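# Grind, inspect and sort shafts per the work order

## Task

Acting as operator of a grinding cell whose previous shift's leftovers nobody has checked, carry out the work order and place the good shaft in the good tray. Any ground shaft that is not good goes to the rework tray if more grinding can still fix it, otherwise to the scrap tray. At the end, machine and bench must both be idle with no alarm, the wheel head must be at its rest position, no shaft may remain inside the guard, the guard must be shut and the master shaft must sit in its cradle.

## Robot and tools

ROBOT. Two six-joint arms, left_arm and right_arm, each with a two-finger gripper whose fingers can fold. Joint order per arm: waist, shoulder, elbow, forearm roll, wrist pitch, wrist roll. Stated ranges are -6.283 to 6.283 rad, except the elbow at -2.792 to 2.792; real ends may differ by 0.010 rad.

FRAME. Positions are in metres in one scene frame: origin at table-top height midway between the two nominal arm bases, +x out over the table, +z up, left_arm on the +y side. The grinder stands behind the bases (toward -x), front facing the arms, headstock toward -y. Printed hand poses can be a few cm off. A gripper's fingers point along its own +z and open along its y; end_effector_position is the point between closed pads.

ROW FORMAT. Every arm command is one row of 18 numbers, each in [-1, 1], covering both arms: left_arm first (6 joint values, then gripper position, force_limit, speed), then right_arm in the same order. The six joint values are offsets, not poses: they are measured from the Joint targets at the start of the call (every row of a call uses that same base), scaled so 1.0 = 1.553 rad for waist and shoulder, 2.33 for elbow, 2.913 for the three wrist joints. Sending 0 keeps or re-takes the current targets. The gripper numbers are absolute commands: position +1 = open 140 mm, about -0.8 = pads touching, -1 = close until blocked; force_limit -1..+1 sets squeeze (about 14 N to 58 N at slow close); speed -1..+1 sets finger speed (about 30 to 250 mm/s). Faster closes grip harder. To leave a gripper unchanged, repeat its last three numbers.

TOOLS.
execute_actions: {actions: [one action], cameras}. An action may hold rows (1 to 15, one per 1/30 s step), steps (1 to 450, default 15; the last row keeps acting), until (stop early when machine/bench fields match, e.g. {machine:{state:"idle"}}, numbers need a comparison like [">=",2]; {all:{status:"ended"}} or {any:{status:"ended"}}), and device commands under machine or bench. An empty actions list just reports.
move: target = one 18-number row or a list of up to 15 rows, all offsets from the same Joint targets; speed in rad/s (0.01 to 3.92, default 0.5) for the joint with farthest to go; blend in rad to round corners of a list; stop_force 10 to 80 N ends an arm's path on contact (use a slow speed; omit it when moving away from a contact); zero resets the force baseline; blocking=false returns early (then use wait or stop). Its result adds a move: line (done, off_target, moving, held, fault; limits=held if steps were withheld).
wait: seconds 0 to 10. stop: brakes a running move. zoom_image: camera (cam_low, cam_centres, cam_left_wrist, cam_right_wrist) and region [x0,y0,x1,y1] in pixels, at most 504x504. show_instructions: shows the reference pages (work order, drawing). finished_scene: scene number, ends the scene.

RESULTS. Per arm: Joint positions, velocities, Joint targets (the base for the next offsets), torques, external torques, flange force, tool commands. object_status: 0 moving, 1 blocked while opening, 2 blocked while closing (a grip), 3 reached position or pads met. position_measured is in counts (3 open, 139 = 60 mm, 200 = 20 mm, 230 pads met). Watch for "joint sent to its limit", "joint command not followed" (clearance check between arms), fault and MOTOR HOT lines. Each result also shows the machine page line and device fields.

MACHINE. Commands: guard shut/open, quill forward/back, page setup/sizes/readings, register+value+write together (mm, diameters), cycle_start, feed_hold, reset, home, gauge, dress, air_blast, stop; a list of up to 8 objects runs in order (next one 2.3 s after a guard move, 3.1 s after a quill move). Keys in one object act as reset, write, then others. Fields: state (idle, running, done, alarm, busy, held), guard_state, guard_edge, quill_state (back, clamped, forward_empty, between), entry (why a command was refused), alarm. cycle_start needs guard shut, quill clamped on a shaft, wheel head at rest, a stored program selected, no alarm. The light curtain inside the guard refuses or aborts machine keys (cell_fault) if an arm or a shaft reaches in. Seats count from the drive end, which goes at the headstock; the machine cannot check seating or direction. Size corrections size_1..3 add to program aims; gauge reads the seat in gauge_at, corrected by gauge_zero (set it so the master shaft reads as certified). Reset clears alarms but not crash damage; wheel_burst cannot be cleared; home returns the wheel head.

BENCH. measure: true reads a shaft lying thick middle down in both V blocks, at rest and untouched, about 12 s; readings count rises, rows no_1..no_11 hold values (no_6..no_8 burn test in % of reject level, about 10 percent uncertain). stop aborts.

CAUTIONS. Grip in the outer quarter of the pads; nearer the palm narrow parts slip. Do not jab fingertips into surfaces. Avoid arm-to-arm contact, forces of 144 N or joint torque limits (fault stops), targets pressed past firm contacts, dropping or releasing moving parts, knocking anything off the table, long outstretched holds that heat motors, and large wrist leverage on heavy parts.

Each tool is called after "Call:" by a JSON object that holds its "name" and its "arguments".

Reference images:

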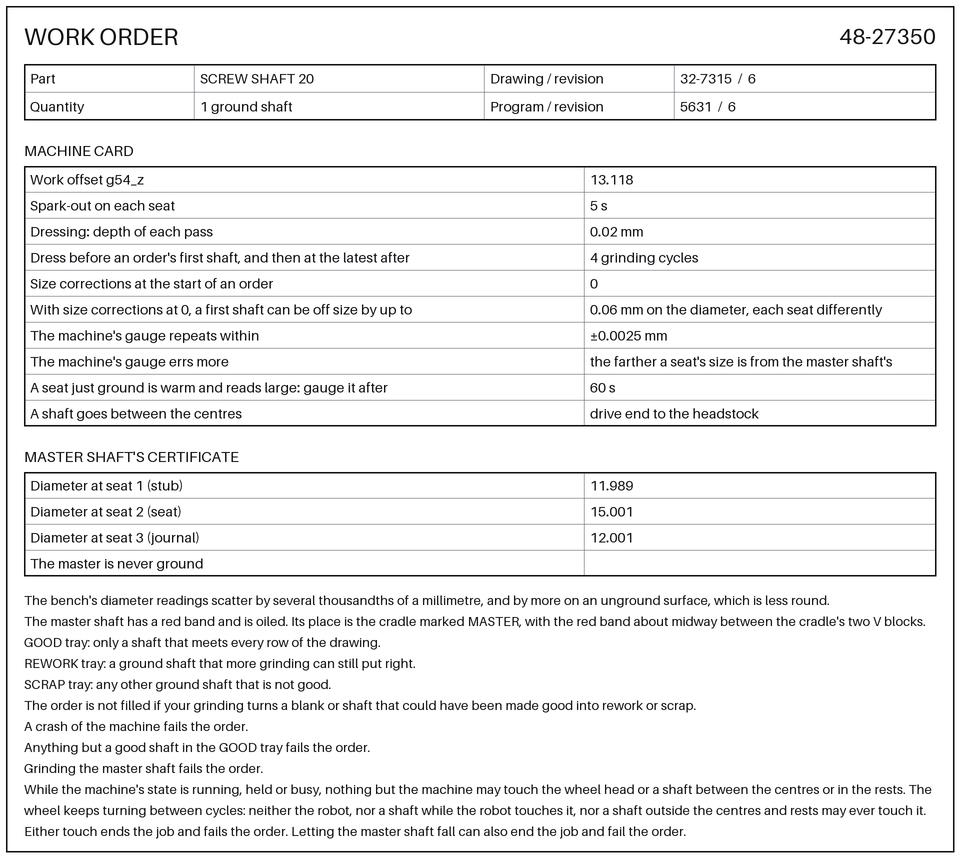

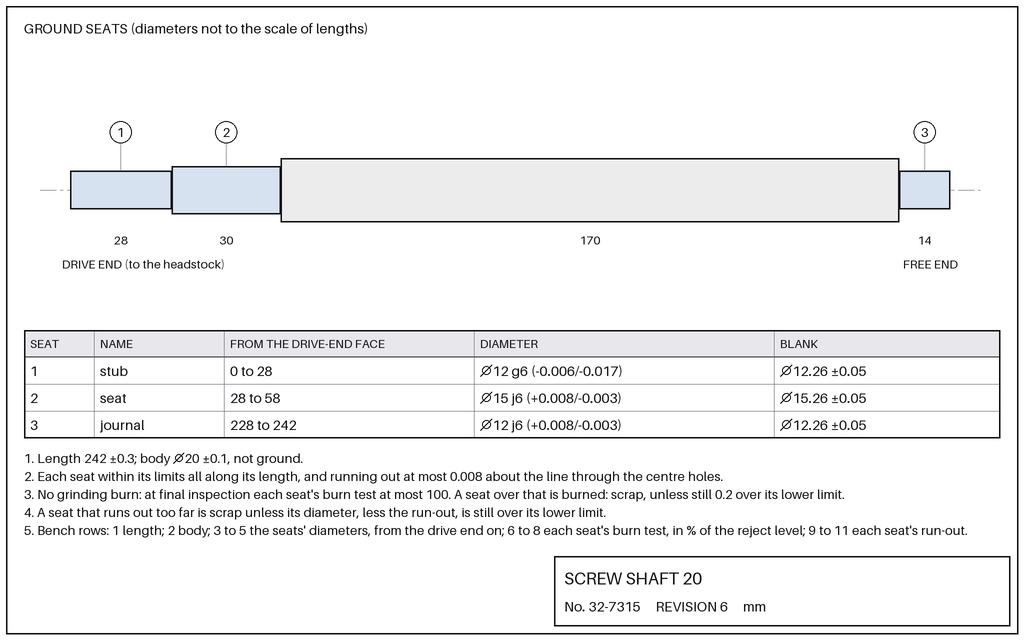

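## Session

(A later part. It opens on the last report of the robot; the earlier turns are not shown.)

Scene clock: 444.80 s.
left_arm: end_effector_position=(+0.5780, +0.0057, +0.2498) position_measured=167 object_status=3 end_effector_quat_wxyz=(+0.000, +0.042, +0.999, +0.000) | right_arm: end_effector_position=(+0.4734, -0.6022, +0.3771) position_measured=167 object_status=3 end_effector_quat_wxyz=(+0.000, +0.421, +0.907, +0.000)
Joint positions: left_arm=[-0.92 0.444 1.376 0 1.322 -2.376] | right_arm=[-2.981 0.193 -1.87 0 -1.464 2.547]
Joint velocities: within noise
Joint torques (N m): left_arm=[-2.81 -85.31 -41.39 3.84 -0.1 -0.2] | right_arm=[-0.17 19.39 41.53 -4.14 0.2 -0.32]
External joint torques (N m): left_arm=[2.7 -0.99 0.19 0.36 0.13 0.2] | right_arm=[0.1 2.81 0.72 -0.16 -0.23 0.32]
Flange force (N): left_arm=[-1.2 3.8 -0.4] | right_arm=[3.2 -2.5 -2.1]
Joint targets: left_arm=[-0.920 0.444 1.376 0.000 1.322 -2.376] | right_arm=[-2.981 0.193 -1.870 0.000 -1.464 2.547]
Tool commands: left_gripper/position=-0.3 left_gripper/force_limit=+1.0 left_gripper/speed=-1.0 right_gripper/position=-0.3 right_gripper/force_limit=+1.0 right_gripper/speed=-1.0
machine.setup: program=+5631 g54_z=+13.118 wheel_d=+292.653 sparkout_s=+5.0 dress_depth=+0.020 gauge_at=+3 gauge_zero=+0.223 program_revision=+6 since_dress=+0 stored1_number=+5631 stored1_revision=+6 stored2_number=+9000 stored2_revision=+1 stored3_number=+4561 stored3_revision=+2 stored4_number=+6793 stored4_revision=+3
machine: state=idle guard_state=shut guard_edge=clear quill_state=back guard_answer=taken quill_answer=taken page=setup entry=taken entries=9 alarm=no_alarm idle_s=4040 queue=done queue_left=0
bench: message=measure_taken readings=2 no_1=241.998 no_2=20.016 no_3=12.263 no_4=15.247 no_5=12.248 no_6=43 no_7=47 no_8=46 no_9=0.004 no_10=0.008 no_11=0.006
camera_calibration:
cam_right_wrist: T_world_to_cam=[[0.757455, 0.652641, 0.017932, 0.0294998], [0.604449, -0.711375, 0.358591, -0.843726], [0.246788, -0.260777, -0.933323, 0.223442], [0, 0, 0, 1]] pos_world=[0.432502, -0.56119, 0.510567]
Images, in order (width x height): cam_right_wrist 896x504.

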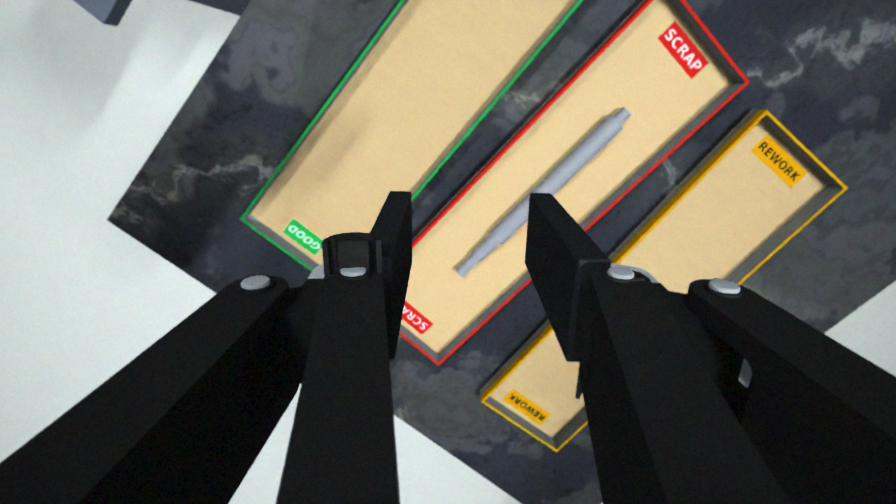

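Call:
{"name": "execute_actions", "arguments": {"actions": [{"machine": {"guard": "open"}, "steps": 5}], "cameras": []}}

Call:
{"name": "move", "arguments": {"target": [[0,0.04257,0.05431,0,-0.06614,0,-0.3,1,-1,0,0,0,0,0,0,-0.3,1,-1],[0,0.06505,0.07055,0,-0.09111,0,-0.3,1,-1,0,0,0,0,0,0,-0.3,1,-1]], "speed": [0.3, 0.12], "blend": [0.02, 0], "cameras": ["cam_left_wrist"]}}

Scene clock: 458.27 s.
left_arm: end_effector_position=(+0.5780, +0.0057, +0.2498) position_measured=167 object_status=3 end_effector_quat_wxyz=(+0.000, +0.042, +0.999, +0.000) | right_arm: end_effector_position=(+0.4734, -0.6022, +0.3771) position_measured=167 object_status=3 end_effector_quat_wxyz=(+0.000, +0.421, +0.907, +0.000)
Joint positions: left_arm=[-0.92 0.444 1.376 0 1.322 -2.376] | right_arm=[-2.981 0.193 -1.87 0 -1.464 2.547]
Joint velocities: within noise
Joint torques (N m): left_arm=[-2.94 -85.58 -41.37 3.84 -0.1 -0.21] | right_arm=[0.17 19.27 41.3 -4.23 0.16 -0.33]
External joint torques (N m): left_arm=[2.88 -0.7 0.18 0.36 0.13 0.21] | right_arm=[0 2.84 0.77 -0.04 -0.19 0.33]
Flange force (N): left_arm=[-1.7 3.6 -0.3] | right_arm=[3.0 -2.6 -2.2]
Joint targets: left_arm=[-0.920 0.444 1.376 0.000 1.322 -2.376] | right_arm=[-2.981 0.193 -1.870 0.000 -1.464 2.547]
Tool commands: left_gripper/position=-0.3 left_gripper/force_limit=+1.0 left_gripper/speed=-1.0 right_gripper/position=-0.3 right_gripper/force_limit=+1.0 right_gripper/speed=-1.0
machine.setup: program=+5631 g54_z=+13.118 wheel_d=+292.653 sparkout_s=+5.0 dress_depth=+0.020 gauge_at=+3 gauge_zero=+0.223 program_revision=+6 since_dress=+0 stored1_number=+5631 stored1_revision=+6 stored2_number=+9000 stored2_revision=+1 stored3_number=+4561 stored3_revision=+2 stored4_number=+6793 stored4_revision=+3
machine: state=idle guard_state=between guard_edge=clear quill_state=back guard_answer=taken quill_answer=taken page=setup entry=taken entries=9 alarm=no_alarm idle_s=4054 queue=running queue_left=0
bench: message=measure_taken readings=2 no_1=241.998 no_2=20.016 no_3=12.263 no_4=15.247 no_5=12.248 no_6=43 no_7=47 no_8=46 no_9=0.004 no_10=0.008 no_11=0.006
No camera images: "cameras" was empty.

Scene clock: 459.80 s.
left_arm: end_effector_position=(+0.5779, +0.0057, +0.0828) position_measured=167 object_status=3 end_effector_quat_wxyz=(+0.000, +0.042, +0.999, +0.000) | right_arm: end_effector_position=(+0.4734, -0.6022, +0.3771) position_measured=167 object_status=3 end_effector_quat_wxyz=(+0.000, +0.421, +0.907, +0.000)
Joint positions: left_arm=[-0.92 0.545 1.541 0 1.057 -2.376] | right_arm=[-2.981 0.193 -1.87 0 -1.464 2.547]
Joint velocities: within noise
Joint torques (N m): left_arm=[-3.04 -90.56 -37.17 3.37 -0.08 -0.21] | right_arm=[-0.45 19.4 41.64 -4.24 0.19 -0.32]
External joint torques (N m): left_arm=[3.02 -0.91 0.15 0.4 0.11 0.21] | right_arm=[0.39 2.55 0.43 -0.05 -0.22 0.32]
Flange force (N): left_arm=[-1.8 3.8 -0.8] | right_arm=[3.7 -2.1 -1.6]
Joint targets: left_arm=[-0.920 0.545 1.541 0.000 1.057 -2.376] | right_arm=[-2.981 0.193 -1.870 0.000 -1.464 2.547]
machine.setup: program=+5631 g54_z=+13.118 wheel_d=+292.653 sparkout_s=+5.0 dress_depth=+0.020 gauge_at=+3 gauge_zero=+0.223 program_revision=+6 since_dress=+0 stored1_number=+5631 stored1_revision=+6 stored2_number=+9000 stored2_revision=+1 stored3_number=+4561 stored3_revision=+2 stored4_number=+6793 stored4_revision=+3
machine: state=idle guard_state=open guard_edge=clear quill_state=back guard_answer=taken quill_answer=taken page=setup entry=taken entries=9 alarm=no_alarm idle_s=4055 queue=running queue_left=0
bench: message=measure_taken readings=2 no_1=241.998 no_2=20.016 no_3=12.263 no_4=15.247 no_5=12.248 no_6=43 no_7=47 no_8=46 no_9=0.004 no_10=0.008 no_11=0.006
move: done
camera_calibration:
cam_left_wrist: T_world_to_cam=[[0.0991185, 0.994904, 0.0185046, -0.0594346], [0.933642, -0.0994159, 0.344137, -0.565452], [0.344222, -0.0168336, -0.938737, 0.0181678], [0, 0, 0, 1]] pos_world=[0.527567, 0.00322264, 0.212747]
Images, in order (width x height): cam_left_wrist 896x504.

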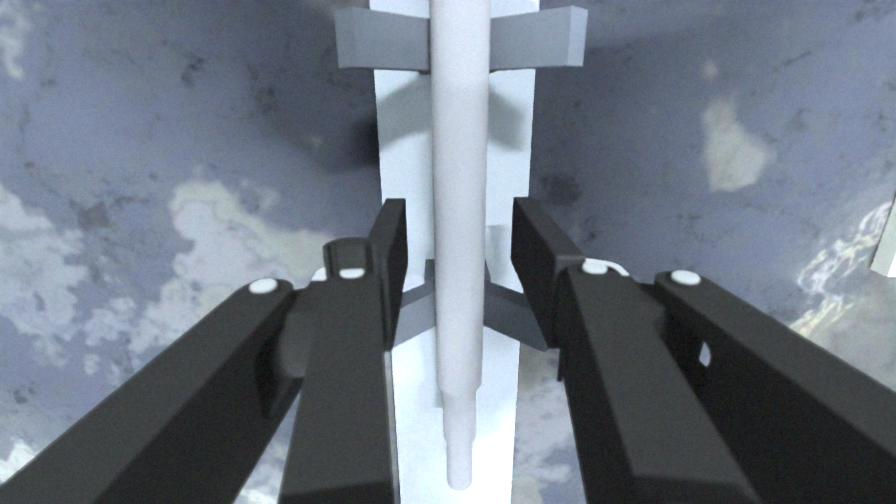

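Call:
{"name": "execute_actions", "arguments": {"actions": [{"rows": [[0,0,0,0,0,0, -1,1,-1, 0,0,0,0,0,0, -0.3,1,-1]], "steps": 60}], "cameras": []}}

Scene clock: 464.73 s.
left_arm: end_effector_position=(+0.5779, +0.0057, +0.0828) position_measured=204 object_status=2 end_effector_quat_wxyz=(+0.000, +0.042, +0.999, +0.000) | right_arm: end_effector_position=(+0.4734, -0.6022, +0.3771) position_measured=167 object_status=3 end_effector_quat_wxyz=(+0.000, +0.421, +0.907, +0.000)
Joint positions: left_arm=[-0.92 0.545 1.541 0 1.057 -2.376] | right_arm=[-2.981 0.193 -1.87 0 -1.464 2.547]
Joint velocities: within noise
Joint torques (N m): left_arm=[1.59 -79.47 -30.9 5.26 -0.33 -0.21] | right_arm=[-0.14 19.21 41.37 -4.17 0.14 -0.35]
External joint torques (N m): left_arm=[-1.73 -11.83 -6.05 -1.49 0.36 0.21] | right_arm=[0.21 2.91 0.73 -0.11 -0.17 0.35]
Flange force (N): left_arm=[2.9 0.2 -14.4] | right_arm=[3.5 -2.4 -2.0]
Joint targets: left_arm=[-0.920 0.545 1.541 0.000 1.057 -2.376] | right_arm=[-2.981 0.193 -1.870 0.000 -1.464 2.547]
machine.setup: program=+5631 g54_z=+13.118 wheel_d=+292.653 sparkout_s=+5.0 dress_depth=+0.020 gauge_at=+3 gauge_zero=+0.223 program_revision=+6 since_dress=+0 stored1_number=+5631 stored1_revision=+6 stored2_number=+9000 stored2_revision=+1 stored3_number=+4561 stored3_revision=+2 stored4_number=+6793 stored4_revision=+3
machine: state=idle guard_state=open guard_edge=clear quill_state=back guard_answer=taken quill_answer=taken page=setup entry=taken entries=9 alarm=no_alarm idle_s=4060 queue=done queue_left=0
bench: message=measure_taken readings=2 no_1=241.998 no_2=20.016 no_3=12.263 no_4=15.247 no_5=12.248 no_6=43 no_7=47 no_8=46 no_9=0.004 no_10=0.008 no_11=0.006
No camera images: "cameras" was empty.

Call:
{"name": "move", "arguments": {"target": [[0,-0.02249,-0.01623,0,0.02497,0,-1,1,-1,0,0,0,0,0,0,-0.3,1,-1],[0,-0.06505,-0.07055,0,0.09111,0,-1,1,-1,0,0,0,0,0,0,-0.3,1,-1],[-0.21245,-0.35769,-0.02257,0,0.20875,0,-1,1,-1,0,0,0,0,0,0,-0.3,1,-1]], "speed": [0.12, 0.35, 0.5], "blend": [0.02, 0.05, 0], "cameras": []}}

Call:
{"name": "move", "arguments": {"target": [[-0.79429,0,0,0,0,-0.02631,-1,1,-1,0,0,0,0,0,0,-0.3,1,-1],[-0.79429,0.42294,-0.31671,0,0.02784,-0.02631,-1,1,-1,0,0,0,0,0,0,-0.3,1,-1]], "speed": [0.55, 0.45], "blend": [0.05, 0], "cameras": ["cam_left_wrist", "cam_centres"]}}

Scene clock: 471.57 s.
left_arm: end_effector_position=(+0.2639, +0.1069, +0.4998) position_measured=204 object_status=2 end_effector_quat_wxyz=(+0.000, +0.206, +0.979, +0.000) | right_arm: end_effector_position=(+0.4734, -0.6022, +0.3771) position_measured=167 object_status=3 end_effector_quat_wxyz=(+0.000, +0.421, +0.907, +0.000)
Joint positions: left_arm=[-1.25 -0.01 1.488 0 1.665 -2.376] | right_arm=[-2.981 0.193 -1.87 0 -1.464 2.547]
Joint velocities: within noise
Joint torques (N m): left_arm=[-2.75 -43.3 -45.1 3.96 -0.1 -0.18] | right_arm=[-0.6 19.66 41.55 -4.23 0.21 -0.38]
External joint torques (N m): left_arm=[2.62 2.17 2.76 0.35 0.12 0.18] | right_arm=[0.77 2.14 0.57 -0.05 -0.23 0.38]
Flange force (N): left_arm=[-3.0 4.1 4.8] | right_arm=[4.0 -0.8 -1.8]
Joint targets: left_arm=[-1.250 -0.011 1.488 0.000 1.665 -2.376] | right_arm=[-2.981 0.193 -1.870 0.000 -1.464 2.547]
machine.setup: program=+5631 g54_z=+13.118 wheel_d=+292.653 sparkout_s=+5.0 dress_depth=+0.020 gauge_at=+3 gauge_zero=+0.223 program_revision=+6 since_dress=+0 stored1_number=+5631 stored1_revision=+6 stored2_number=+9000 stored2_revision=+1 stored3_number=+4561 stored3_revision=+2 stored4_number=+6793 stored4_revision=+3
machine: state=idle guard_state=open guard_edge=clear quill_state=back guard_answer=taken quill_answer=taken page=setup entry=taken entries=9 alarm=no_alarm idle_s=4067 queue=done queue_left=0
bench: message=measure_taken readings=2 no_1=241.998 no_2=20.016 no_3=12.263 no_4=15.247 no_5=12.248 no_6=43 no_7=47 no_8=46 no_9=0.004 no_10=0.008 no_11=0.006
move: done
No camera images: "cameras" was empty.

Scene clock: 475.83 s.
left_arm: end_effector_position=(-0.6494, -0.0023, +0.4199) position_measured=204 object_status=2 end_effector_quat_wxyz=(+0.000, +0.707, +0.707, +0.000) | right_arm: end_effector_position=(+0.4734, -0.6022, +0.3771) position_measured=167 object_status=3 end_effector_quat_wxyz=(+0.000, +0.421, +0.907, +0.000)
Joint positions: left_arm=[-2.484 0.646 0.75 0 1.746 -2.452] | right_arm=[-2.981 0.193 -1.87 0 -1.464 2.547]
Joint velocities: within noise
Joint torques (N m): left_arm=[-2.61 -108.85 -44.7 3.89 -0.08 -0.2] | right_arm=[0.22 19.09 41.47 -4.16 0.12 -0.31]
External joint torques (N m): left_arm=[2.58 3.91 2.87 0.37 0.11 0.2] | right_arm=[-0.24 3.2 0.77 -0.14 -0.15 0.31]
Flange force (N): left_arm=[-1.0 3.4 5.4] | right_arm=[2.9 -3.4 -2.1]
Joint targets: left_arm=[-2.484 0.646 0.750 0.000 1.746 -2.452] | right_arm=[-2.981 0.193 -1.870 0.000 -1.464 2.547]
machine.setup: program=+5631 g54_z=+13.118 wheel_d=+292.653 sparkout_s=+5.0 dress_depth=+0.020 gauge_at=+3 gauge_zero=+0.223 program_revision=+6 since_dress=+0 stored1_number=+5631 stored1_revision=+6 stored2_number=+9000 stored2_revision=+1 stored3_number=+4561 stored3_revision=+2 stored4_number=+6793 stored4_revision=+3
machine: state=idle guard_state=open guard_edge=clear quill_state=back guard_answer=taken quill_answer=taken page=setup entry=taken entries=9 alarm=no_alarm idle_s=4071 queue=done queue_left=0
bench: message=measure_taken readings=2 no_1=241.998 no_2=20.016 no_3=12.263 no_4=15.247 no_5=12.248 no_6=43 no_7=47 no_8=46 no_9=0.004 no_10=0.008 no_11=0.006
move: done
camera_calibration:
cam_left_wrist: T_world_to_cam=[[0.999706, -0.0158871, 0.0183209, 0.646525], [-0.0212257, -0.938631, 0.344269, -0.15844], [0.0117271, -0.344557, -0.938692, 0.540269], [0, 0, 0, 1]] pos_world=[-0.656033, 0.0477078, 0.549847]
Images, in order (width x height): cam_centres 896x504, cam_left_wrist 896x504.

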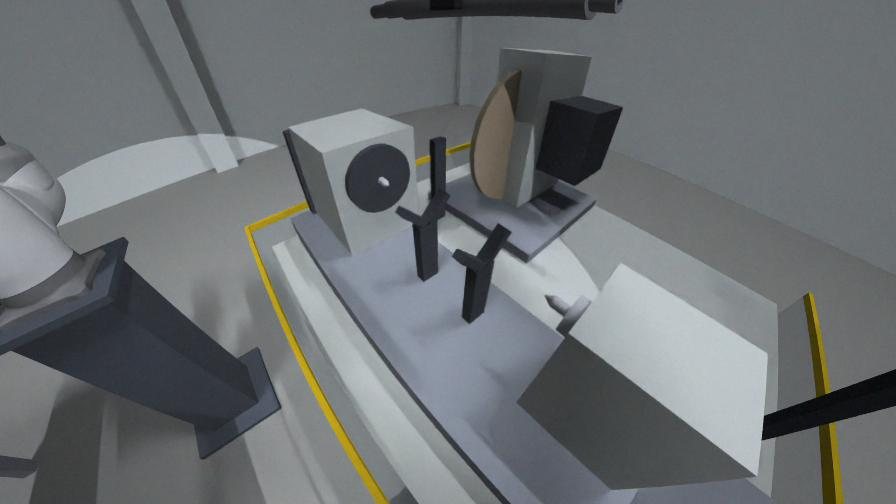

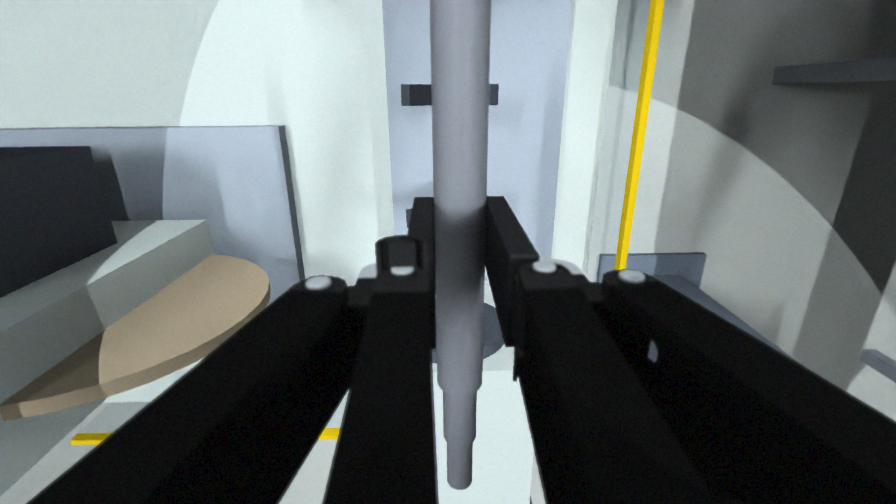

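Call:
{"name": "move", "arguments": {"target": [[0,-0.01001,0.10362,0,-0.07756,0,-1,1,-1,0,0,0,0,0,0,-0.3,1,-1],[0,-0.00091,0.14752,0,-0.11751,0,-1,1,-1,0,0,0,0,0,0,-0.3,1,-1]], "speed": [0.25, 0.1], "blend": [0.02, 0], "cameras": ["cam_left_wrist", "cam_centres"]}}

Call:
{"name": "zoom_image", "arguments": {"camera": "cam_centres", "region": [330, 80, 650, 340]}}

Scene clock: 480.83 s.
left_arm: end_effector_position=(-0.6493, -0.0023, +0.2298) position_measured=204 object_status=2 end_effector_quat_wxyz=(+0.000, +0.707, +0.707, +0.000) | right_arm: end_effector_position=(+0.4734, -0.6022, +0.3771) position_measured=167 object_status=3 end_effector_quat_wxyz=(+0.000, +0.421, +0.907, +0.000)
Joint positions: left_arm=[-2.484 0.645 1.094 0 1.403 -2.452] | right_arm=[-2.981 0.193 -1.87 0 -1.464 2.547]
Joint velocities: within noise
Joint torques (N m): left_arm=[-2.71 -108.68 -44.6 3.86 -0.07 -0.2] | right_arm=[-0.36 19.84 41.68 -4.15 0.23 -0.23]
External joint torques (N m): left_arm=[2.76 3.69 2.64 0.42 0.09 0.2] | right_arm=[0.41 2.3 0.41 -0.13 -0.26 0.23]
Flange force (N): left_arm=[-1.7 2.9 4.4] | right_arm=[3.4 -1.9 -1.6]
Joint targets: left_arm=[-2.484 0.645 1.094 0.000 1.403 -2.452] | right_arm=[-2.981 0.193 -1.870 0.000 -1.464 2.547]
machine.setup: program=+5631 g54_z=+13.118 wheel_d=+292.653 sparkout_s=+5.0 dress_depth=+0.020 gauge_at=+3 gauge_zero=+0.223 program_revision=+6 since_dress=+0 stored1_number=+5631 stored1_revision=+6 stored2_number=+9000 stored2_revision=+1 stored3_number=+4561 stored3_revision=+2 stored4_number=+6793 stored4_revision=+3
machine: state=idle guard_state=open guard_edge=clear quill_state=back guard_answer=taken quill_answer=taken page=setup entry=taken entries=9 alarm=no_alarm idle_s=4076 queue=done queue_left=0
bench: message=measure_taken readings=2 no_1=241.998 no_2=20.016 no_3=12.263 no_4=15.247 no_5=12.248 no_6=43 no_7=47 no_8=46 no_9=0.004 no_10=0.008 no_11=0.006
move: done
camera_calibration:
cam_left_wrist: T_world_to_cam=[[0.999704, -0.0158207, 0.0185065, 0.649936], [-0.021225, -0.938697, 0.344089, -0.0929258], [0.0119282, -0.34438, -0.938755, 0.361969], [0, 0, 0, 1]] pos_world=[-0.656033, 0.0477083, 0.359747]
Images, in order (width x height): cam_centres 896x504, cam_left_wrist 896x504.

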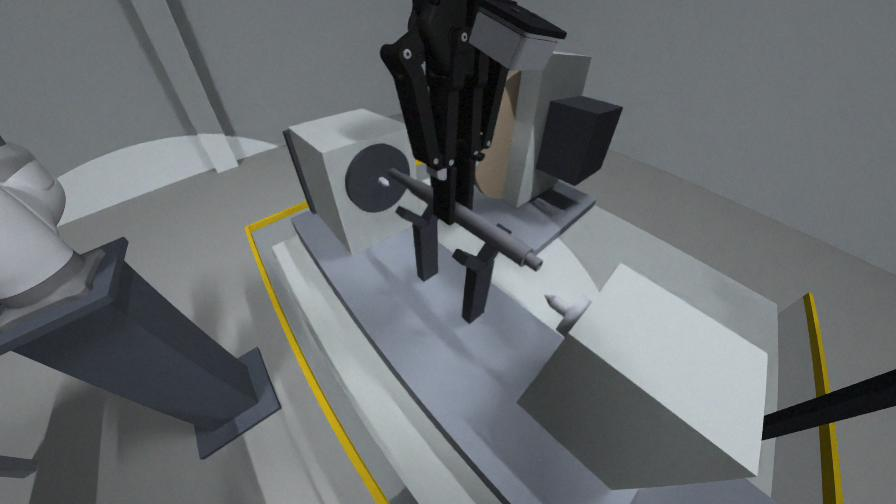

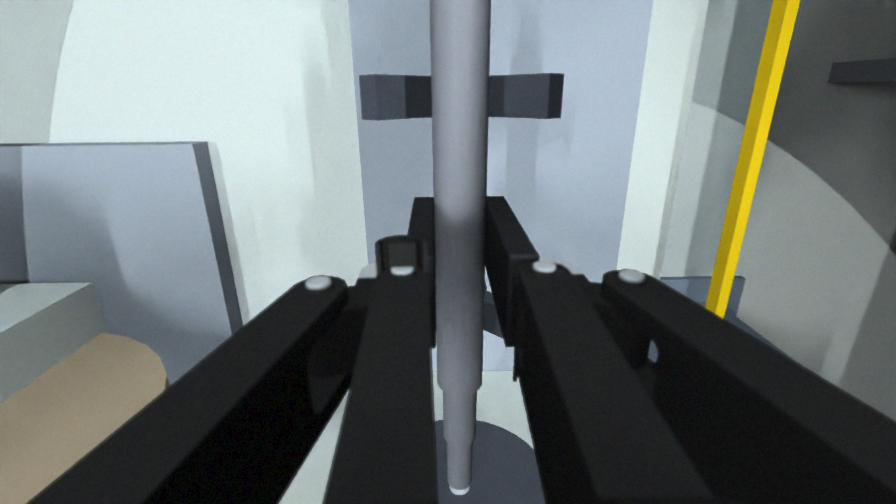

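Scaled by 1.575.

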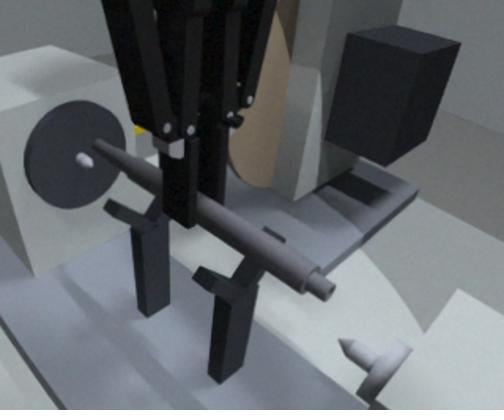

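Call:
{"name": "move", "arguments": {"target": [0,0.00674,0.01603,0,-0.01642,0,-1,1,-1,0,0,0,0,0,0,-0.3,1,-1], "speed": 0.02, "stop_force": 15, "cameras": ["cam_left_wrist", "cam_centres"]}}

Scene clock: 485.70 s.
left_arm: end_effector_position=(-0.6493, -0.0024, +0.2040) position_measured=204 object_status=2 end_effector_quat_wxyz=(+0.000, +0.707, +0.707, +0.000) | right_arm: end_effector_position=(+0.4734, -0.6022, +0.3771) position_measured=167 object_status=3 end_effector_quat_wxyz=(+0.000, +0.421, +0.907, +0.000)
Joint positions: left_arm=[-2.484 0.654 1.126 0 1.362 -2.452] | right_arm=[-2.981 0.193 -1.87 0 -1.464 2.547]
Joint velocities: within noise
Joint torques (N m): left_arm=[-8.74 -82.39 -34.38 1.87 -4.28 -0.23] | right_arm=[0.39 19.43 41.67 -4.19 0.19 -0.36]
External joint torques (N m): left_arm=[8.86 -23.01 -7.24 2.37 4.31 0.23] | right_arm=[-0.42 2.91 0.49 -0.11 -0.22 0.35]
Flange force (N): left_arm=[1.5 16.5 -24.0] | right_arm=[2.6 -3.5 -1.7]
Joint targets: left_arm=[-2.484 0.654 1.126 0.000 1.362 -2.452] | right_arm=[-2.981 0.193 -1.870 0.000 -1.464 2.547]
machine.setup: program=+5631 g54_z=+13.118 wheel_d=+292.653 sparkout_s=+5.0 dress_depth=+0.020 gauge_at=+3 gauge_zero=+0.223 program_revision=+6 since_dress=+0 stored1_number=+5631 stored1_revision=+6 stored2_number=+9000 stored2_revision=+1 stored3_number=+4561 stored3_revision=+2 stored4_number=+6793 stored4_revision=+3
machine: state=idle guard_state=open guard_edge=clear quill_state=back guard_answer=taken quill_answer=taken page=setup entry=taken entries=9 alarm=no_alarm idle_s=4081 queue=done queue_left=0
bench: message=measure_taken readings=2 no_1=241.998 no_2=20.016 no_3=12.263 no_4=15.247 no_5=12.248 no_6=43 no_7=47 no_8=46 no_9=0.004 no_10=0.008 no_11=0.006
move: contact (left_arm)
camera_calibration:
cam_left_wrist: T_world_to_cam=[[0.999707, -0.0157606, 0.0183805, 0.650453], [-0.0211275, -0.938633, 0.34427, -0.0841419], [0.0118266, -0.344557, -0.938691, 0.337636], [0, 0, 0, 1]] pos_world=[-0.656033, 0.0476079, 0.333947]
Images, in order (width x height): cam_centres 896x504, cam_left_wrist 896x504.

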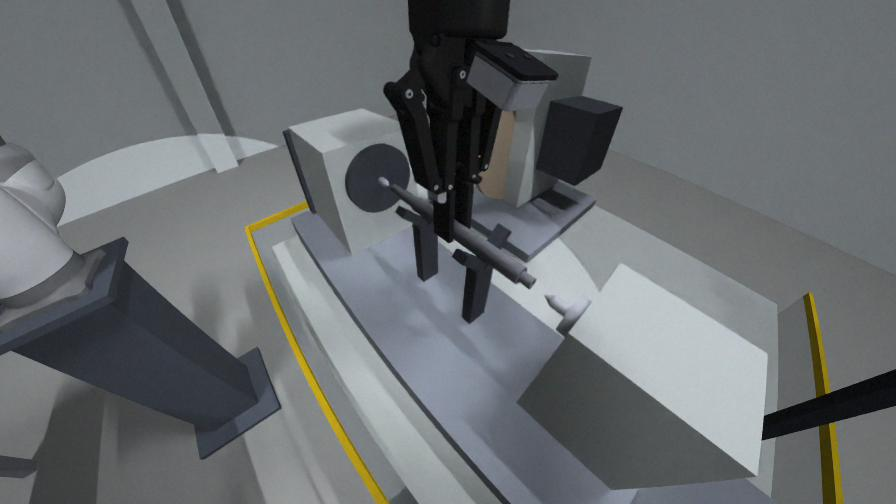

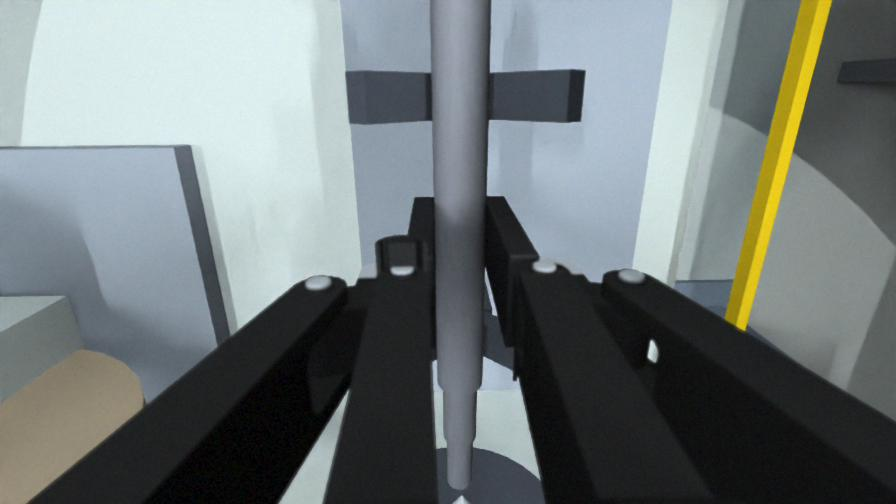

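Call:
{"name": "execute_actions", "arguments": {"actions": [{"rows": [[0,0,0,0,0,0, -0.3,1,-1, 0,0,0,0,0,0, -0.3,1,-1]], "steps": 60}], "cameras": ["cam_left_wrist"]}}

Scene clock: 489.67 s.
left_arm: end_effector_position=(-0.6494, -0.0024, +0.2040) position_measured=167 object_status=3 end_effector_quat_wxyz=(+0.000, +0.707, +0.707, +0.000) | right_arm: end_effector_position=(+0.4734, -0.6022, +0.3771) position_measured=167 object_status=3 end_effector_quat_wxyz=(+0.000, +0.421, +0.907, +0.000)
Joint positions: left_arm=[-2.484 0.654 1.126 0 1.362 -2.452] | right_arm=[-2.981 0.193 -1.87 0 -1.464 2.547]
Joint velocities: within noise
Joint torques (N m): left_arm=[-2.6 -104.64 -41.68 3.87 -0.1 -0.17] | right_arm=[-0.17 19.32 41.6 -4.19 0.13 -0.35]
External joint torques (N m): left_arm=[2.32 -0.63 0.08 0.36 0.12 0.17] | right_arm=[0.13 2.93 0.66 -0.12 -0.16 0.35]
Flange force (N): left_arm=[-1.3 2.6 -0.3] | right_arm=[3.5 -2.6 -1.9]
Joint targets: left_arm=[-2.484 0.654 1.126 0.000 1.362 -2.452] | right_arm=[-2.981 0.193 -1.870 0.000 -1.464 2.547]
machine.setup: program=+5631 g54_z=+13.118 wheel_d=+292.653 sparkout_s=+5.0 dress_depth=+0.020 gauge_at=+3 gauge_zero=+0.223 program_revision=+6 since_dress=+0 stored1_number=+5631 stored1_revision=+6 stored2_number=+9000 stored2_revision=+1 stored3_number=+4561 stored3_revision=+2 stored4_number=+6793 stored4_revision=+3
machine: state=idle guard_state=open guard_edge=clear quill_state=back guard_answer=taken quill_answer=taken page=setup entry=taken entries=9 alarm=no_alarm idle_s=4085 queue=done queue_left=0
bench: message=measure_taken readings=2 no_1=241.998 no_2=20.016 no_3=12.263 no_4=15.247 no_5=12.248 no_6=43 no_7=47 no_8=46 no_9=0.004 no_10=0.008 no_11=0.006
camera_calibration:
cam_left_wrist: T_world_to_cam=[[0.999707, -0.0157606, 0.0183805, 0.650453], [-0.0211275, -0.938633, 0.34427, -0.0841419], [0.0118266, -0.344557, -0.938691, 0.337636], [0, 0, 0, 1]] pos_world=[-0.656033, 0.0476079, 0.333947]
Images, in order (width x height): cam_left_wrist 896x504.

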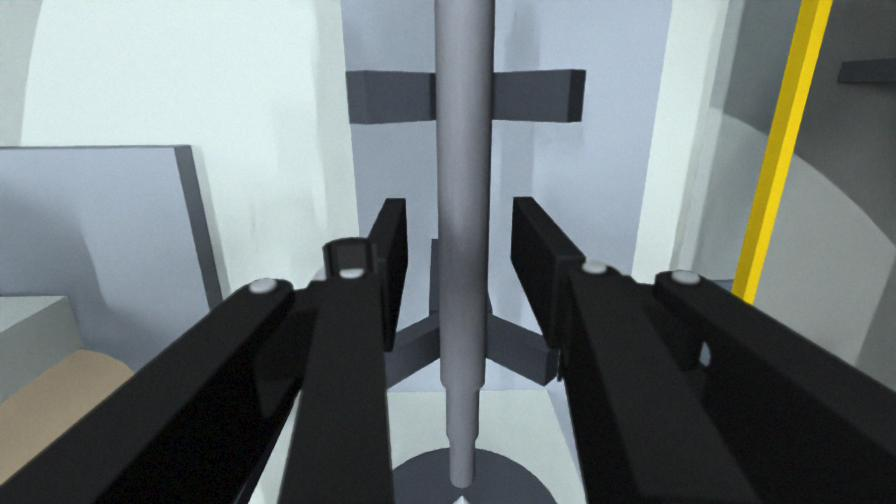

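Call:
{"name": "move", "arguments": {"target": [[0,-0.01507,-0.05773,0,0.05407,0,-0.3,1,-1,0,0,0,0,0,0,-0.3,1,-1],[0,-0.00509,-0.16133,0,0.13162,0,-0.3,1,-1,0,0,0,0,0,0,-0.3,1,-1],[0,-0.42801,0.15536,0,0.10378,0,-0.3,1,-1,0,0,0,0,0,0,-0.3,1,-1]], "speed": [0.12, 0.35, 0.5], "blend": [0.03, 0.05, 0], "cameras": []}}

Call:
{"name": "execute_actions", "arguments": {"actions": [{"machine": [{"quill": "forward"}, {"guard": "shut"}, {"register": "gauge_at", "value": 1, "write": true, "gauge": true}], "steps": 320, "until": {"machine": {"queue": ["!=", "running"]}}}], "cameras": ["cam_centres"]}}

Scene clock: 496.97 s.
left_arm: end_effector_position=(-0.3606, +0.2353, +0.5002) position_measured=167 object_status=3 end_effector_quat_wxyz=(+0.000, +0.707, +0.707, +0.000) | right_arm: end_effector_position=(+0.4734, -0.6022, +0.3771) position_measured=167 object_status=3 end_effector_quat_wxyz=(+0.000, +0.421, +0.907, +0.000)
Joint positions: left_arm=[-2.484 -0.011 1.488 0 1.664 -2.452] | right_arm=[-2.981 0.193 -1.87 0 -1.464 2.547]
Joint velocities: within noise
Joint torques (N m): left_arm=[-2.82 -40.26 -42.38 3.93 -0.1 -0.17] | right_arm=[0.31 19.38 41.51 -4.24 0.16 -0.29]
External joint torques (N m): left_arm=[2.83 -0.81 0.03 0.39 0.12 0.17] | right_arm=[-0.43 2.66 0.46 -0.04 -0.2 0.29]
Flange force (N): left_arm=[-3.3 4.5 0.0] | right_arm=[2.2 -3.3 -1.6]
Joint targets: left_arm=[-2.484 -0.011 1.488 0.000 1.664 -2.452] | right_arm=[-2.981 0.193 -1.870 0.000 -1.464 2.547]
machine.setup: program=+5631 g54_z=+13.118 wheel_d=+292.653 sparkout_s=+5.0 dress_depth=+0.020 gauge_at=+3 gauge_zero=+0.223 program_revision=+6 since_dress=+0 stored1_number=+5631 stored1_revision=+6 stored2_number=+9000 stored2_revision=+1 stored3_number=+4561 stored3_revision=+2 stored4_number=+6793 stored4_revision=+3
machine: state=idle guard_state=open guard_edge=clear quill_state=back guard_answer=taken quill_answer=taken page=setup entry=taken entries=9 alarm=no_alarm idle_s=4092 queue=done queue_left=0
bench: message=measure_taken readings=2 no_1=241.998 no_2=20.016 no_3=12.263 no_4=15.247 no_5=12.248 no_6=43 no_7=47 no_8=46 no_9=0.004 no_10=0.008 no_11=0.006
move: done
No camera images: "cameras" was empty.

Scene clock: 506.70 s.
left_arm: end_effector_position=(-0.3605, +0.2353, +0.5002) position_measured=167 object_status=3 end_effector_quat_wxyz=(+0.000, +0.707, +0.707, +0.000) | right_arm: end_effector_position=(+0.4734, -0.6022, +0.3771) position_measured=167 object_status=3 end_effector_quat_wxyz=(+0.000, +0.421, +0.907, +0.000)
Joint positions: left_arm=[-2.484 -0.011 1.488 0 1.664 -2.452] | right_arm=[-2.981 0.193 -1.87 0 -1.464 2.547]
Joint velocities: within noise
Joint torques (N m): left_arm=[-2.83 -40.19 -42.6 3.95 -0.07 -0.18] | right_arm=[0.13 18.84 41.29 -4.25 0.25 -0.22]
External joint torques (N m): left_arm=[2.78 -0.86 0.25 0.37 0.09 0.18] | right_arm=[-0.14 3.34 0.7 -0.03 -0.29 0.22]
Flange force (N): left_arm=[-2.9 4.7 0.5] | right_arm=[3.1 -3.7 -2.3]
Joint targets: left_arm=[-2.484 -0.011 1.488 0.000 1.664 -2.452] | right_arm=[-2.981 0.193 -1.870 0.000 -1.464 2.547]
Tool commands: left_gripper/position=-0.3 left_gripper/force_limit=+1.0 left_gripper/speed=-1.0 right_gripper/position=-0.3 right_gripper/force_limit=+1.0 right_gripper/speed=-1.0
machine.setup: program=+5631 g54_z=+13.118 wheel_d=+292.653 sparkout_s=+5.0 dress_depth=+0.020 gauge_at=+1 gauge_zero=+0.223 program_revision=+6 since_dress=+0 stored1_number=+5631 stored1_revision=+6 stored2_number=+9000 stored2_revision=+1 stored3_number=+4561 stored3_revision=+2 stored4_number=+6793 stored4_revision=+3
machine: state=idle guard_state=shut guard_edge=clear quill_state=clamped guard_answer=taken quill_answer=taken page=setup entry=taken entries=11 alarm=no_alarm idle_s=4102 queue=done queue_left=0
bench: message=measure_taken readings=2 no_1=241.998 no_2=20.016 no_3=12.263 no_4=15.247 no_5=12.248 no_6=43 no_7=47 no_8=46 no_9=0.004 no_10=0.008 no_11=0.006
Images, in order (width x height): cam_centres 896x504.

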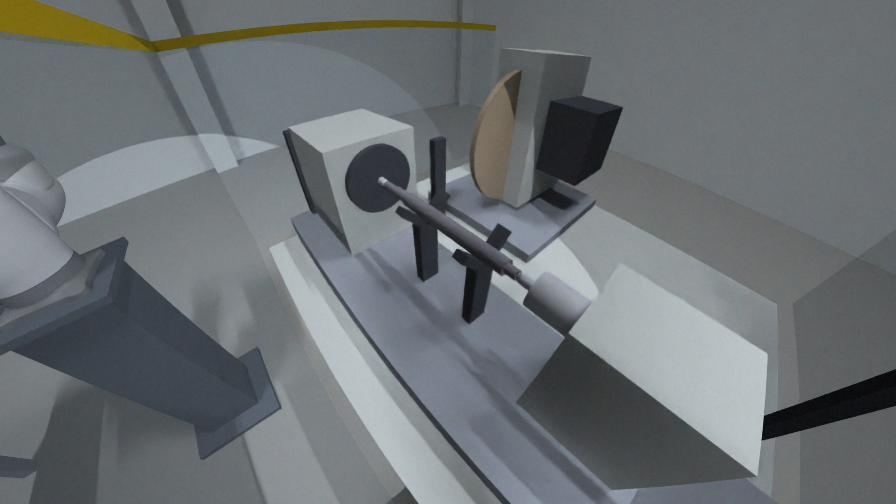

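Call:
{"name": "zoom_image", "arguments": {"camera": "cam_centres", "region": [330, 130, 650, 350]}}

Call:
{"name": "execute_actions", "arguments": {"actions": [{"machine": [{"page": "readings"}, {"register": "gauge_at", "value": 2, "write": true, "gauge": true}, {"register": "gauge_at", "value": 3, "write": true, "gauge": true}], "steps": 450, "until": {"machine": {"queue": ["!=", "running"]}}}], "cameras": []}}

Scaled by 1.575.

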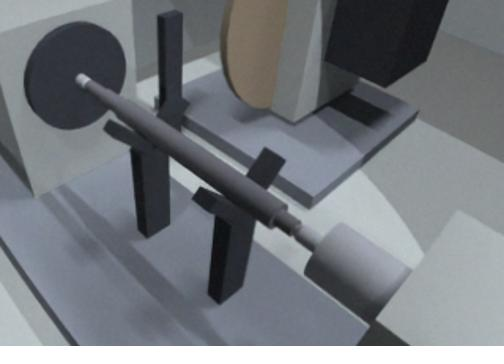

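Scene clock: 516.30 s.
left_arm: end_effector_position=(-0.3605, +0.2353, +0.5002) position_measured=167 object_status=3 end_effector_quat_wxyz=(+0.000, +0.707, +0.707, +0.000) | right_arm: end_effector_position=(+0.4734, -0.6022, +0.3771) position_measured=167 object_status=3 end_effector_quat_wxyz=(+0.000, +0.421, +0.907, +0.000)
Joint positions: left_arm=[-2.484 -0.011 1.488 0 1.664 -2.452] | right_arm=[-2.981 0.193 -1.87 0 -1.464 2.547]
Joint velocities: within noise
Joint torques (N m): left_arm=[-2.58 -40.33 -42.5 3.97 -0.06 -0.16] | right_arm=[0.6 18.74 41.74 -4.22 0.23 -0.29]
External joint torques (N m): left_arm=[2.55 -0.59 0.25 0.34 0.09 0.16] | right_arm=[-0.48 3.12 0.22 -0.04 -0.27 0.29]
Flange force (N): left_arm=[-2.9 4.1 0.4] | right_arm=[2.8 -4.2 -1.4]
Joint targets: left_arm=[-2.484 -0.011 1.488 0.000 1.664 -2.452] | right_arm=[-2.981 0.193 -1.870 0.000 -1.464 2.547]
Tool commands: left_gripper/position=-0.3 left_gripper/force_limit=+1.0 left_gripper/speed=-1.0 right_gripper/position=-0.3 right_gripper/force_limit=+1.0 right_gripper/speed=-1.0
machine.readings: gauge_d=+12.243 gauge_d_1=+12.266 gauge_d_2=+15.251 gauge_d_3=+12.243 pos_x=+0.000 pos_z=+0.000 load_peak=+0.0 cycles=+0
machine: state=idle guard_state=shut guard_edge=clear quill_state=clamped guard_answer=taken quill_answer=taken page=readings entry=taken entries=15 alarm=no_alarm idle_s=4111 queue=done queue_left=0
bench: message=measure_taken readings=2 no_1=241.998 no_2=20.016 no_3=12.263 no_4=15.247 no_5=12.248 no_6=43 no_7=47 no_8=46 no_9=0.004 no_10=0.008 no_11=0.006
No camera images: "cameras" was empty.

Call:
{"name": "execute_actions", "arguments": {"actions": [{"machine": [{"page": "sizes"}, {"register": "size_1", "value": 0.08, "write": true}, {"register": "size_2", "value": 0.08, "write": true}, {"register": "size_3", "value": 0.08, "write": true}, {"cycle_start": true}], "steps": 60}], "cameras": []}}

Scene clock: 522.87 s.
left_arm: end_effector_position=(-0.3605, +0.2353, +0.5002) position_measured=167 object_status=3 end_effector_quat_wxyz=(+0.000, +0.707, +0.707, +0.000) | right_arm: end_effector_position=(+0.4734, -0.6022, +0.3771) position_measured=167 object_status=3 end_effector_quat_wxyz=(+0.000, +0.421, +0.907, +0.000)
Joint positions: left_arm=[-2.484 -0.011 1.488 0 1.664 -2.452] | right_arm=[-2.981 0.193 -1.87 0 -1.464 2.547]
Joint velocities: within noise
Joint torques (N m): left_arm=[-2.77 -40.51 -42.54 3.92 -0.09 -0.17] | right_arm=[0.09 18.72 41.44 -4.21 0.15 -0.26]
External joint torques (N m): left_arm=[2.79 -0.57 0.2 0.4 0.11 0.17] | right_arm=[-0.18 3.66 0.76 -0.09 -0.18 0.26]
Flange force (N): left_arm=[-3.3 4.3 0.3] | right_arm=[3.4 -4.0 -2.3]
Joint targets: left_arm=[-2.484 -0.011 1.488 0.000 1.664 -2.452] | right_arm=[-2.981 0.193 -1.870 0.000 -1.464 2.547]
Tool commands: left_gripper/position=-0.3 left_gripper/force_limit=+1.0 left_gripper/speed=-1.0 right_gripper/position=-0.3 right_gripper/force_limit=+1.0 right_gripper/speed=-1.0
machine.sizes: size_1=+0.080 size_2=+0.080 size_3=+0.080 aim_1=+11.989 aim_2=+15.002 aim_3=+12.002
machine: state=running guard_state=shut guard_edge=clear quill_state=clamped guard_answer=taken quill_answer=taken page=sizes entry=taken entries=19 alarm=no_alarm idle_s=4118 queue=running queue_left=0
bench: message=measure_taken readings=2 no_1=241.998 no_2=20.016 no_3=12.263 no_4=15.247 no_5=12.248 no_6=43 no_7=47 no_8=46 no_9=0.004 no_10=0.008 no_11=0.006
No camera images: "cameras" was empty.

Call:
{"name": "move", "arguments": {"target": [0.92337,0,0,0,0,0,-0.1,1,-1,0,0,0,0,0,0,-0.3,1,-1], "speed": 0.7, "cameras": []}}

Call:
{"name": "move", "arguments": {"target": [0.92250,-0.09371,0.25182,0,-0.15126,-0.09473,-0.1,1,-1,0,0,0,0,0,0,-0.3,1,-1], "speed": 0.7, "cameras": ["cam_left_wrist"]}}

Call:
{"name": "zoom_image", "arguments": {"camera": "cam_left_wrist", "region": [360, 0, 560, 400]}}

Scene clock: 533.53 s.
left_arm: end_effector_position=(+0.3598, +0.1612, +0.5002) position_measured=141 object_status=3 end_effector_quat_wxyz=(+0.000, +0.069, +0.998, +0.000) | right_arm: end_effector_position=(+0.4734, -0.6022, +0.3771) position_measured=167 object_status=3 end_effector_quat_wxyz=(+0.000, +0.421, +0.907, +0.000)
Joint positions: left_arm=[-1.05 -0.011 1.488 0 1.664 -2.452] | right_arm=[-2.981 0.193 -1.87 0 -1.464 2.547]
Joint velocities: within noise
Joint torques (N m): left_arm=[-2.72 -40.32 -42.59 3.87 -0.12 -0.21] | right_arm=[0.11 19.21 41.53 -4.17 0.26 -0.32]
External joint torques (N m): left_arm=[2.63 -0.75 0.29 0.43 0.14 0.21] | right_arm=[-0.09 2.65 0.44 -0.1 -0.29 0.32]
Flange force (N): left_arm=[-2.8 4.5 0.4] | right_arm=[2.9 -2.8 -1.7]
Joint targets: left_arm=[-1.050 -0.011 1.488 0.000 1.664 -2.452] | right_arm=[-2.981 0.193 -1.870 0.000 -1.464 2.547]
machine.sizes: size_1=+0.080 size_2=+0.080 size_3=+0.080 aim_1=+11.989 aim_2=+15.002 aim_3=+12.002
machine: state=running guard_state=shut guard_edge=clear quill_state=clamped guard_answer=taken quill_answer=taken page=sizes entry=taken entries=19 alarm=no_alarm idle_s=4128 queue=running queue_left=0
bench: message=measure_taken readings=2 no_1=241.998 no_2=20.016 no_3=12.263 no_4=15.247 no_5=12.248 no_6=43 no_7=47 no_8=46 no_9=0.004 no_10=0.008 no_11=0.006
move: done
No camera images: "cameras" was empty.

Scene clock: 536.03 s.
left_arm: end_effector_position=(+0.4207, +0.8155, +0.2500) position_measured=141 object_status=3 end_effector_quat_wxyz=(+0.000, +0.708, -0.707, +0.000) | right_arm: end_effector_position=(+0.4734, -0.6022, +0.3771) position_measured=167 object_status=3 end_effector_quat_wxyz=(+0.000, +0.421, +0.907, +0.000)
Joint positions: left_arm=[0.383 -0.157 2.075 0 1.224 -2.728] | right_arm=[-2.981 0.193 -1.87 0 -1.464 2.547]
Joint velocities: within noise
Joint torques (N m): left_arm=[-2.71 -22.8 -40.05 3.67 -0.13 -0.2] | right_arm=[0.05 19.47 41.44 -4.17 0.19 -0.25]
External joint torques (N m): left_arm=[2.77 -0.91 0.07 0.4 0.15 0.2] | right_arm=[-0.17 2.75 0.67 -0.12 -0.22 0.25]
Flange force (N): left_arm=[-5.5 4.3 -0.8] | right_arm=[2.5 -2.9 -2.0]
Joint targets: left_arm=[0.383 -0.157 2.075 0.000 1.224 -2.728] | right_arm=[-2.981 0.193 -1.870 0.000 -1.464 2.547]
machine.sizes: size_1=+0.080 size_2=+0.080 size_3=+0.080 aim_1=+11.989 aim_2=+15.002 aim_3=+12.002
machine: state=running guard_state=shut guard_edge=clear quill_state=clamped guard_answer=taken quill_answer=taken page=sizes entry=taken entries=19 alarm=no_alarm idle_s=4131 queue=running queue_left=0
bench: message=measure_taken readings=2 no_1=241.998 no_2=20.016 no_3=12.263 no_4=15.247 no_5=12.248 no_6=43 no_7=47 no_8=46 no_9=0.004 no_10=0.008 no_11=0.006
move: done
camera_calibration:
cam_left_wrist: T_world_to_cam=[[-0.999731, 0.0140156, 0.0184789, 0.409665], [0.0195233, 0.938659, 0.344294, -0.857695], [-0.0125199, 0.344562, -0.93868, 0.0982425], [0, 0, 0, 1]] pos_world=[0.42753, 0.76549, 0.379948]
Images, in order (width x height): cam_left_wrist 896x504.

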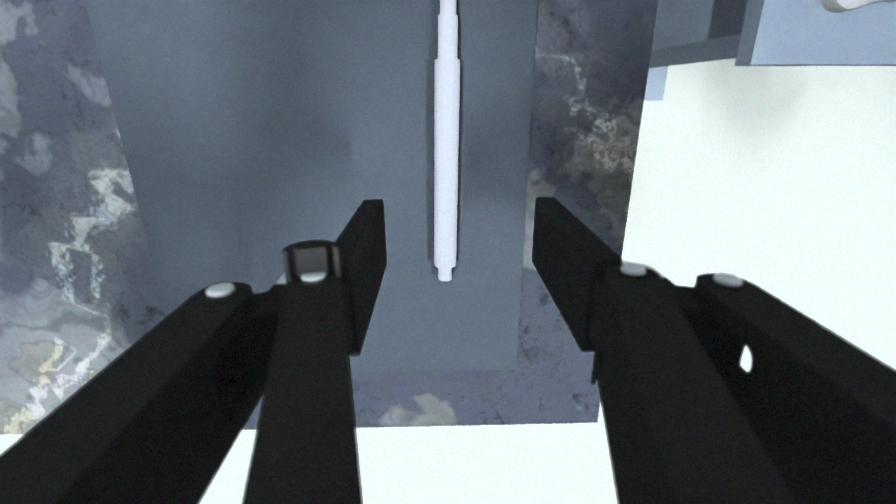

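Scaled by 1.260.

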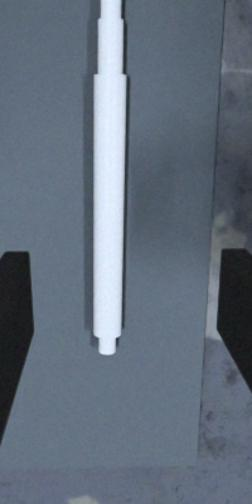

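Call:
{"name": "move", "arguments": {"target": [[-0.00178,0.09145,0.07822,0,-0.11132,0.00612,-0.1,1,-1,0,0,0,0,0,0,-0.3,1,-1],[-0.00178,0.14009,0.09949,0,-0.15427,0.00612,-0.1,1,-1,0,0,0,0,0,0,-0.3,1,-1]], "speed": [0.3, 0.1], "blend": [0.02, 0], "cameras": ["cam_left_wrist"]}}

Scene clock: 547.53 s.
left_arm: end_effector_position=(+0.4209, +0.8143, +0.0470) position_measured=141 object_status=3 end_effector_quat_wxyz=(+0.000, +0.700, -0.714, +0.000) | right_arm: end_effector_position=(+0.4734, -0.6022, +0.3771) position_measured=167 object_status=3 end_effector_quat_wxyz=(+0.000, +0.421, +0.907, +0.000)
Joint positions: left_arm=[0.381 0.061 2.307 0 0.774 -2.71] | right_arm=[-2.981 0.193 -1.87 0 -1.464 2.547]
Joint velocities: within noise
Joint torques (N m): left_arm=[-2.99 -35.59 -30.15 2.62 -0.09 -0.16] | right_arm=[0.43 19.58 41.48 -4.13 0.22 -0.3]
External joint torques (N m): left_arm=[3.02 -0.56 0.48 0.4 0.11 0.16] | right_arm=[-0.35 2.38 0.5 -0.14 -0.26 0.29]
Flange force (N): left_arm=[-5.9 4.5 -0.7] | right_arm=[2.0 -2.7 -1.7]
Joint targets: left_arm=[0.381 0.061 2.307 0.000 0.774 -2.710] | right_arm=[-2.981 0.193 -1.870 0.000 -1.464 2.547]
machine.sizes: size_1=+0.080 size_2=+0.080 size_3=+0.080 aim_1=+11.989 aim_2=+15.002 aim_3=+12.002
machine: state=running guard_state=shut guard_edge=clear quill_state=clamped guard_answer=taken quill_answer=taken page=sizes entry=taken entries=19 alarm=no_alarm idle_s=4142 queue=running queue_left=0
bench: message=measure_taken readings=2 no_1=241.998 no_2=20.016 no_3=12.263 no_4=15.247 no_5=12.248 no_6=43 no_7=47 no_8=46 no_9=0.004 no_10=0.008 no_11=0.006
move: done
camera_calibration:
cam_left_wrist: T_world_to_cam=[[-0.999234, 0.03448, 0.0185179, 0.396711], [0.0387497, 0.938062, 0.344295, -0.794331], [-0.00549965, 0.344749, -0.938679, -0.0950168], [0, 0, 0, 1]] pos_world=[0.426665, 0.76421, 0.176948]
Images, in order (width x height): cam_left_wrist 896x504.

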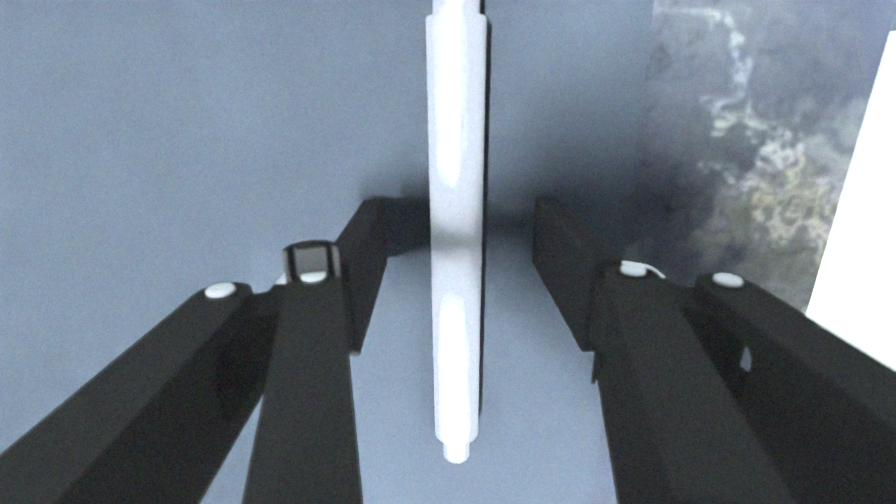

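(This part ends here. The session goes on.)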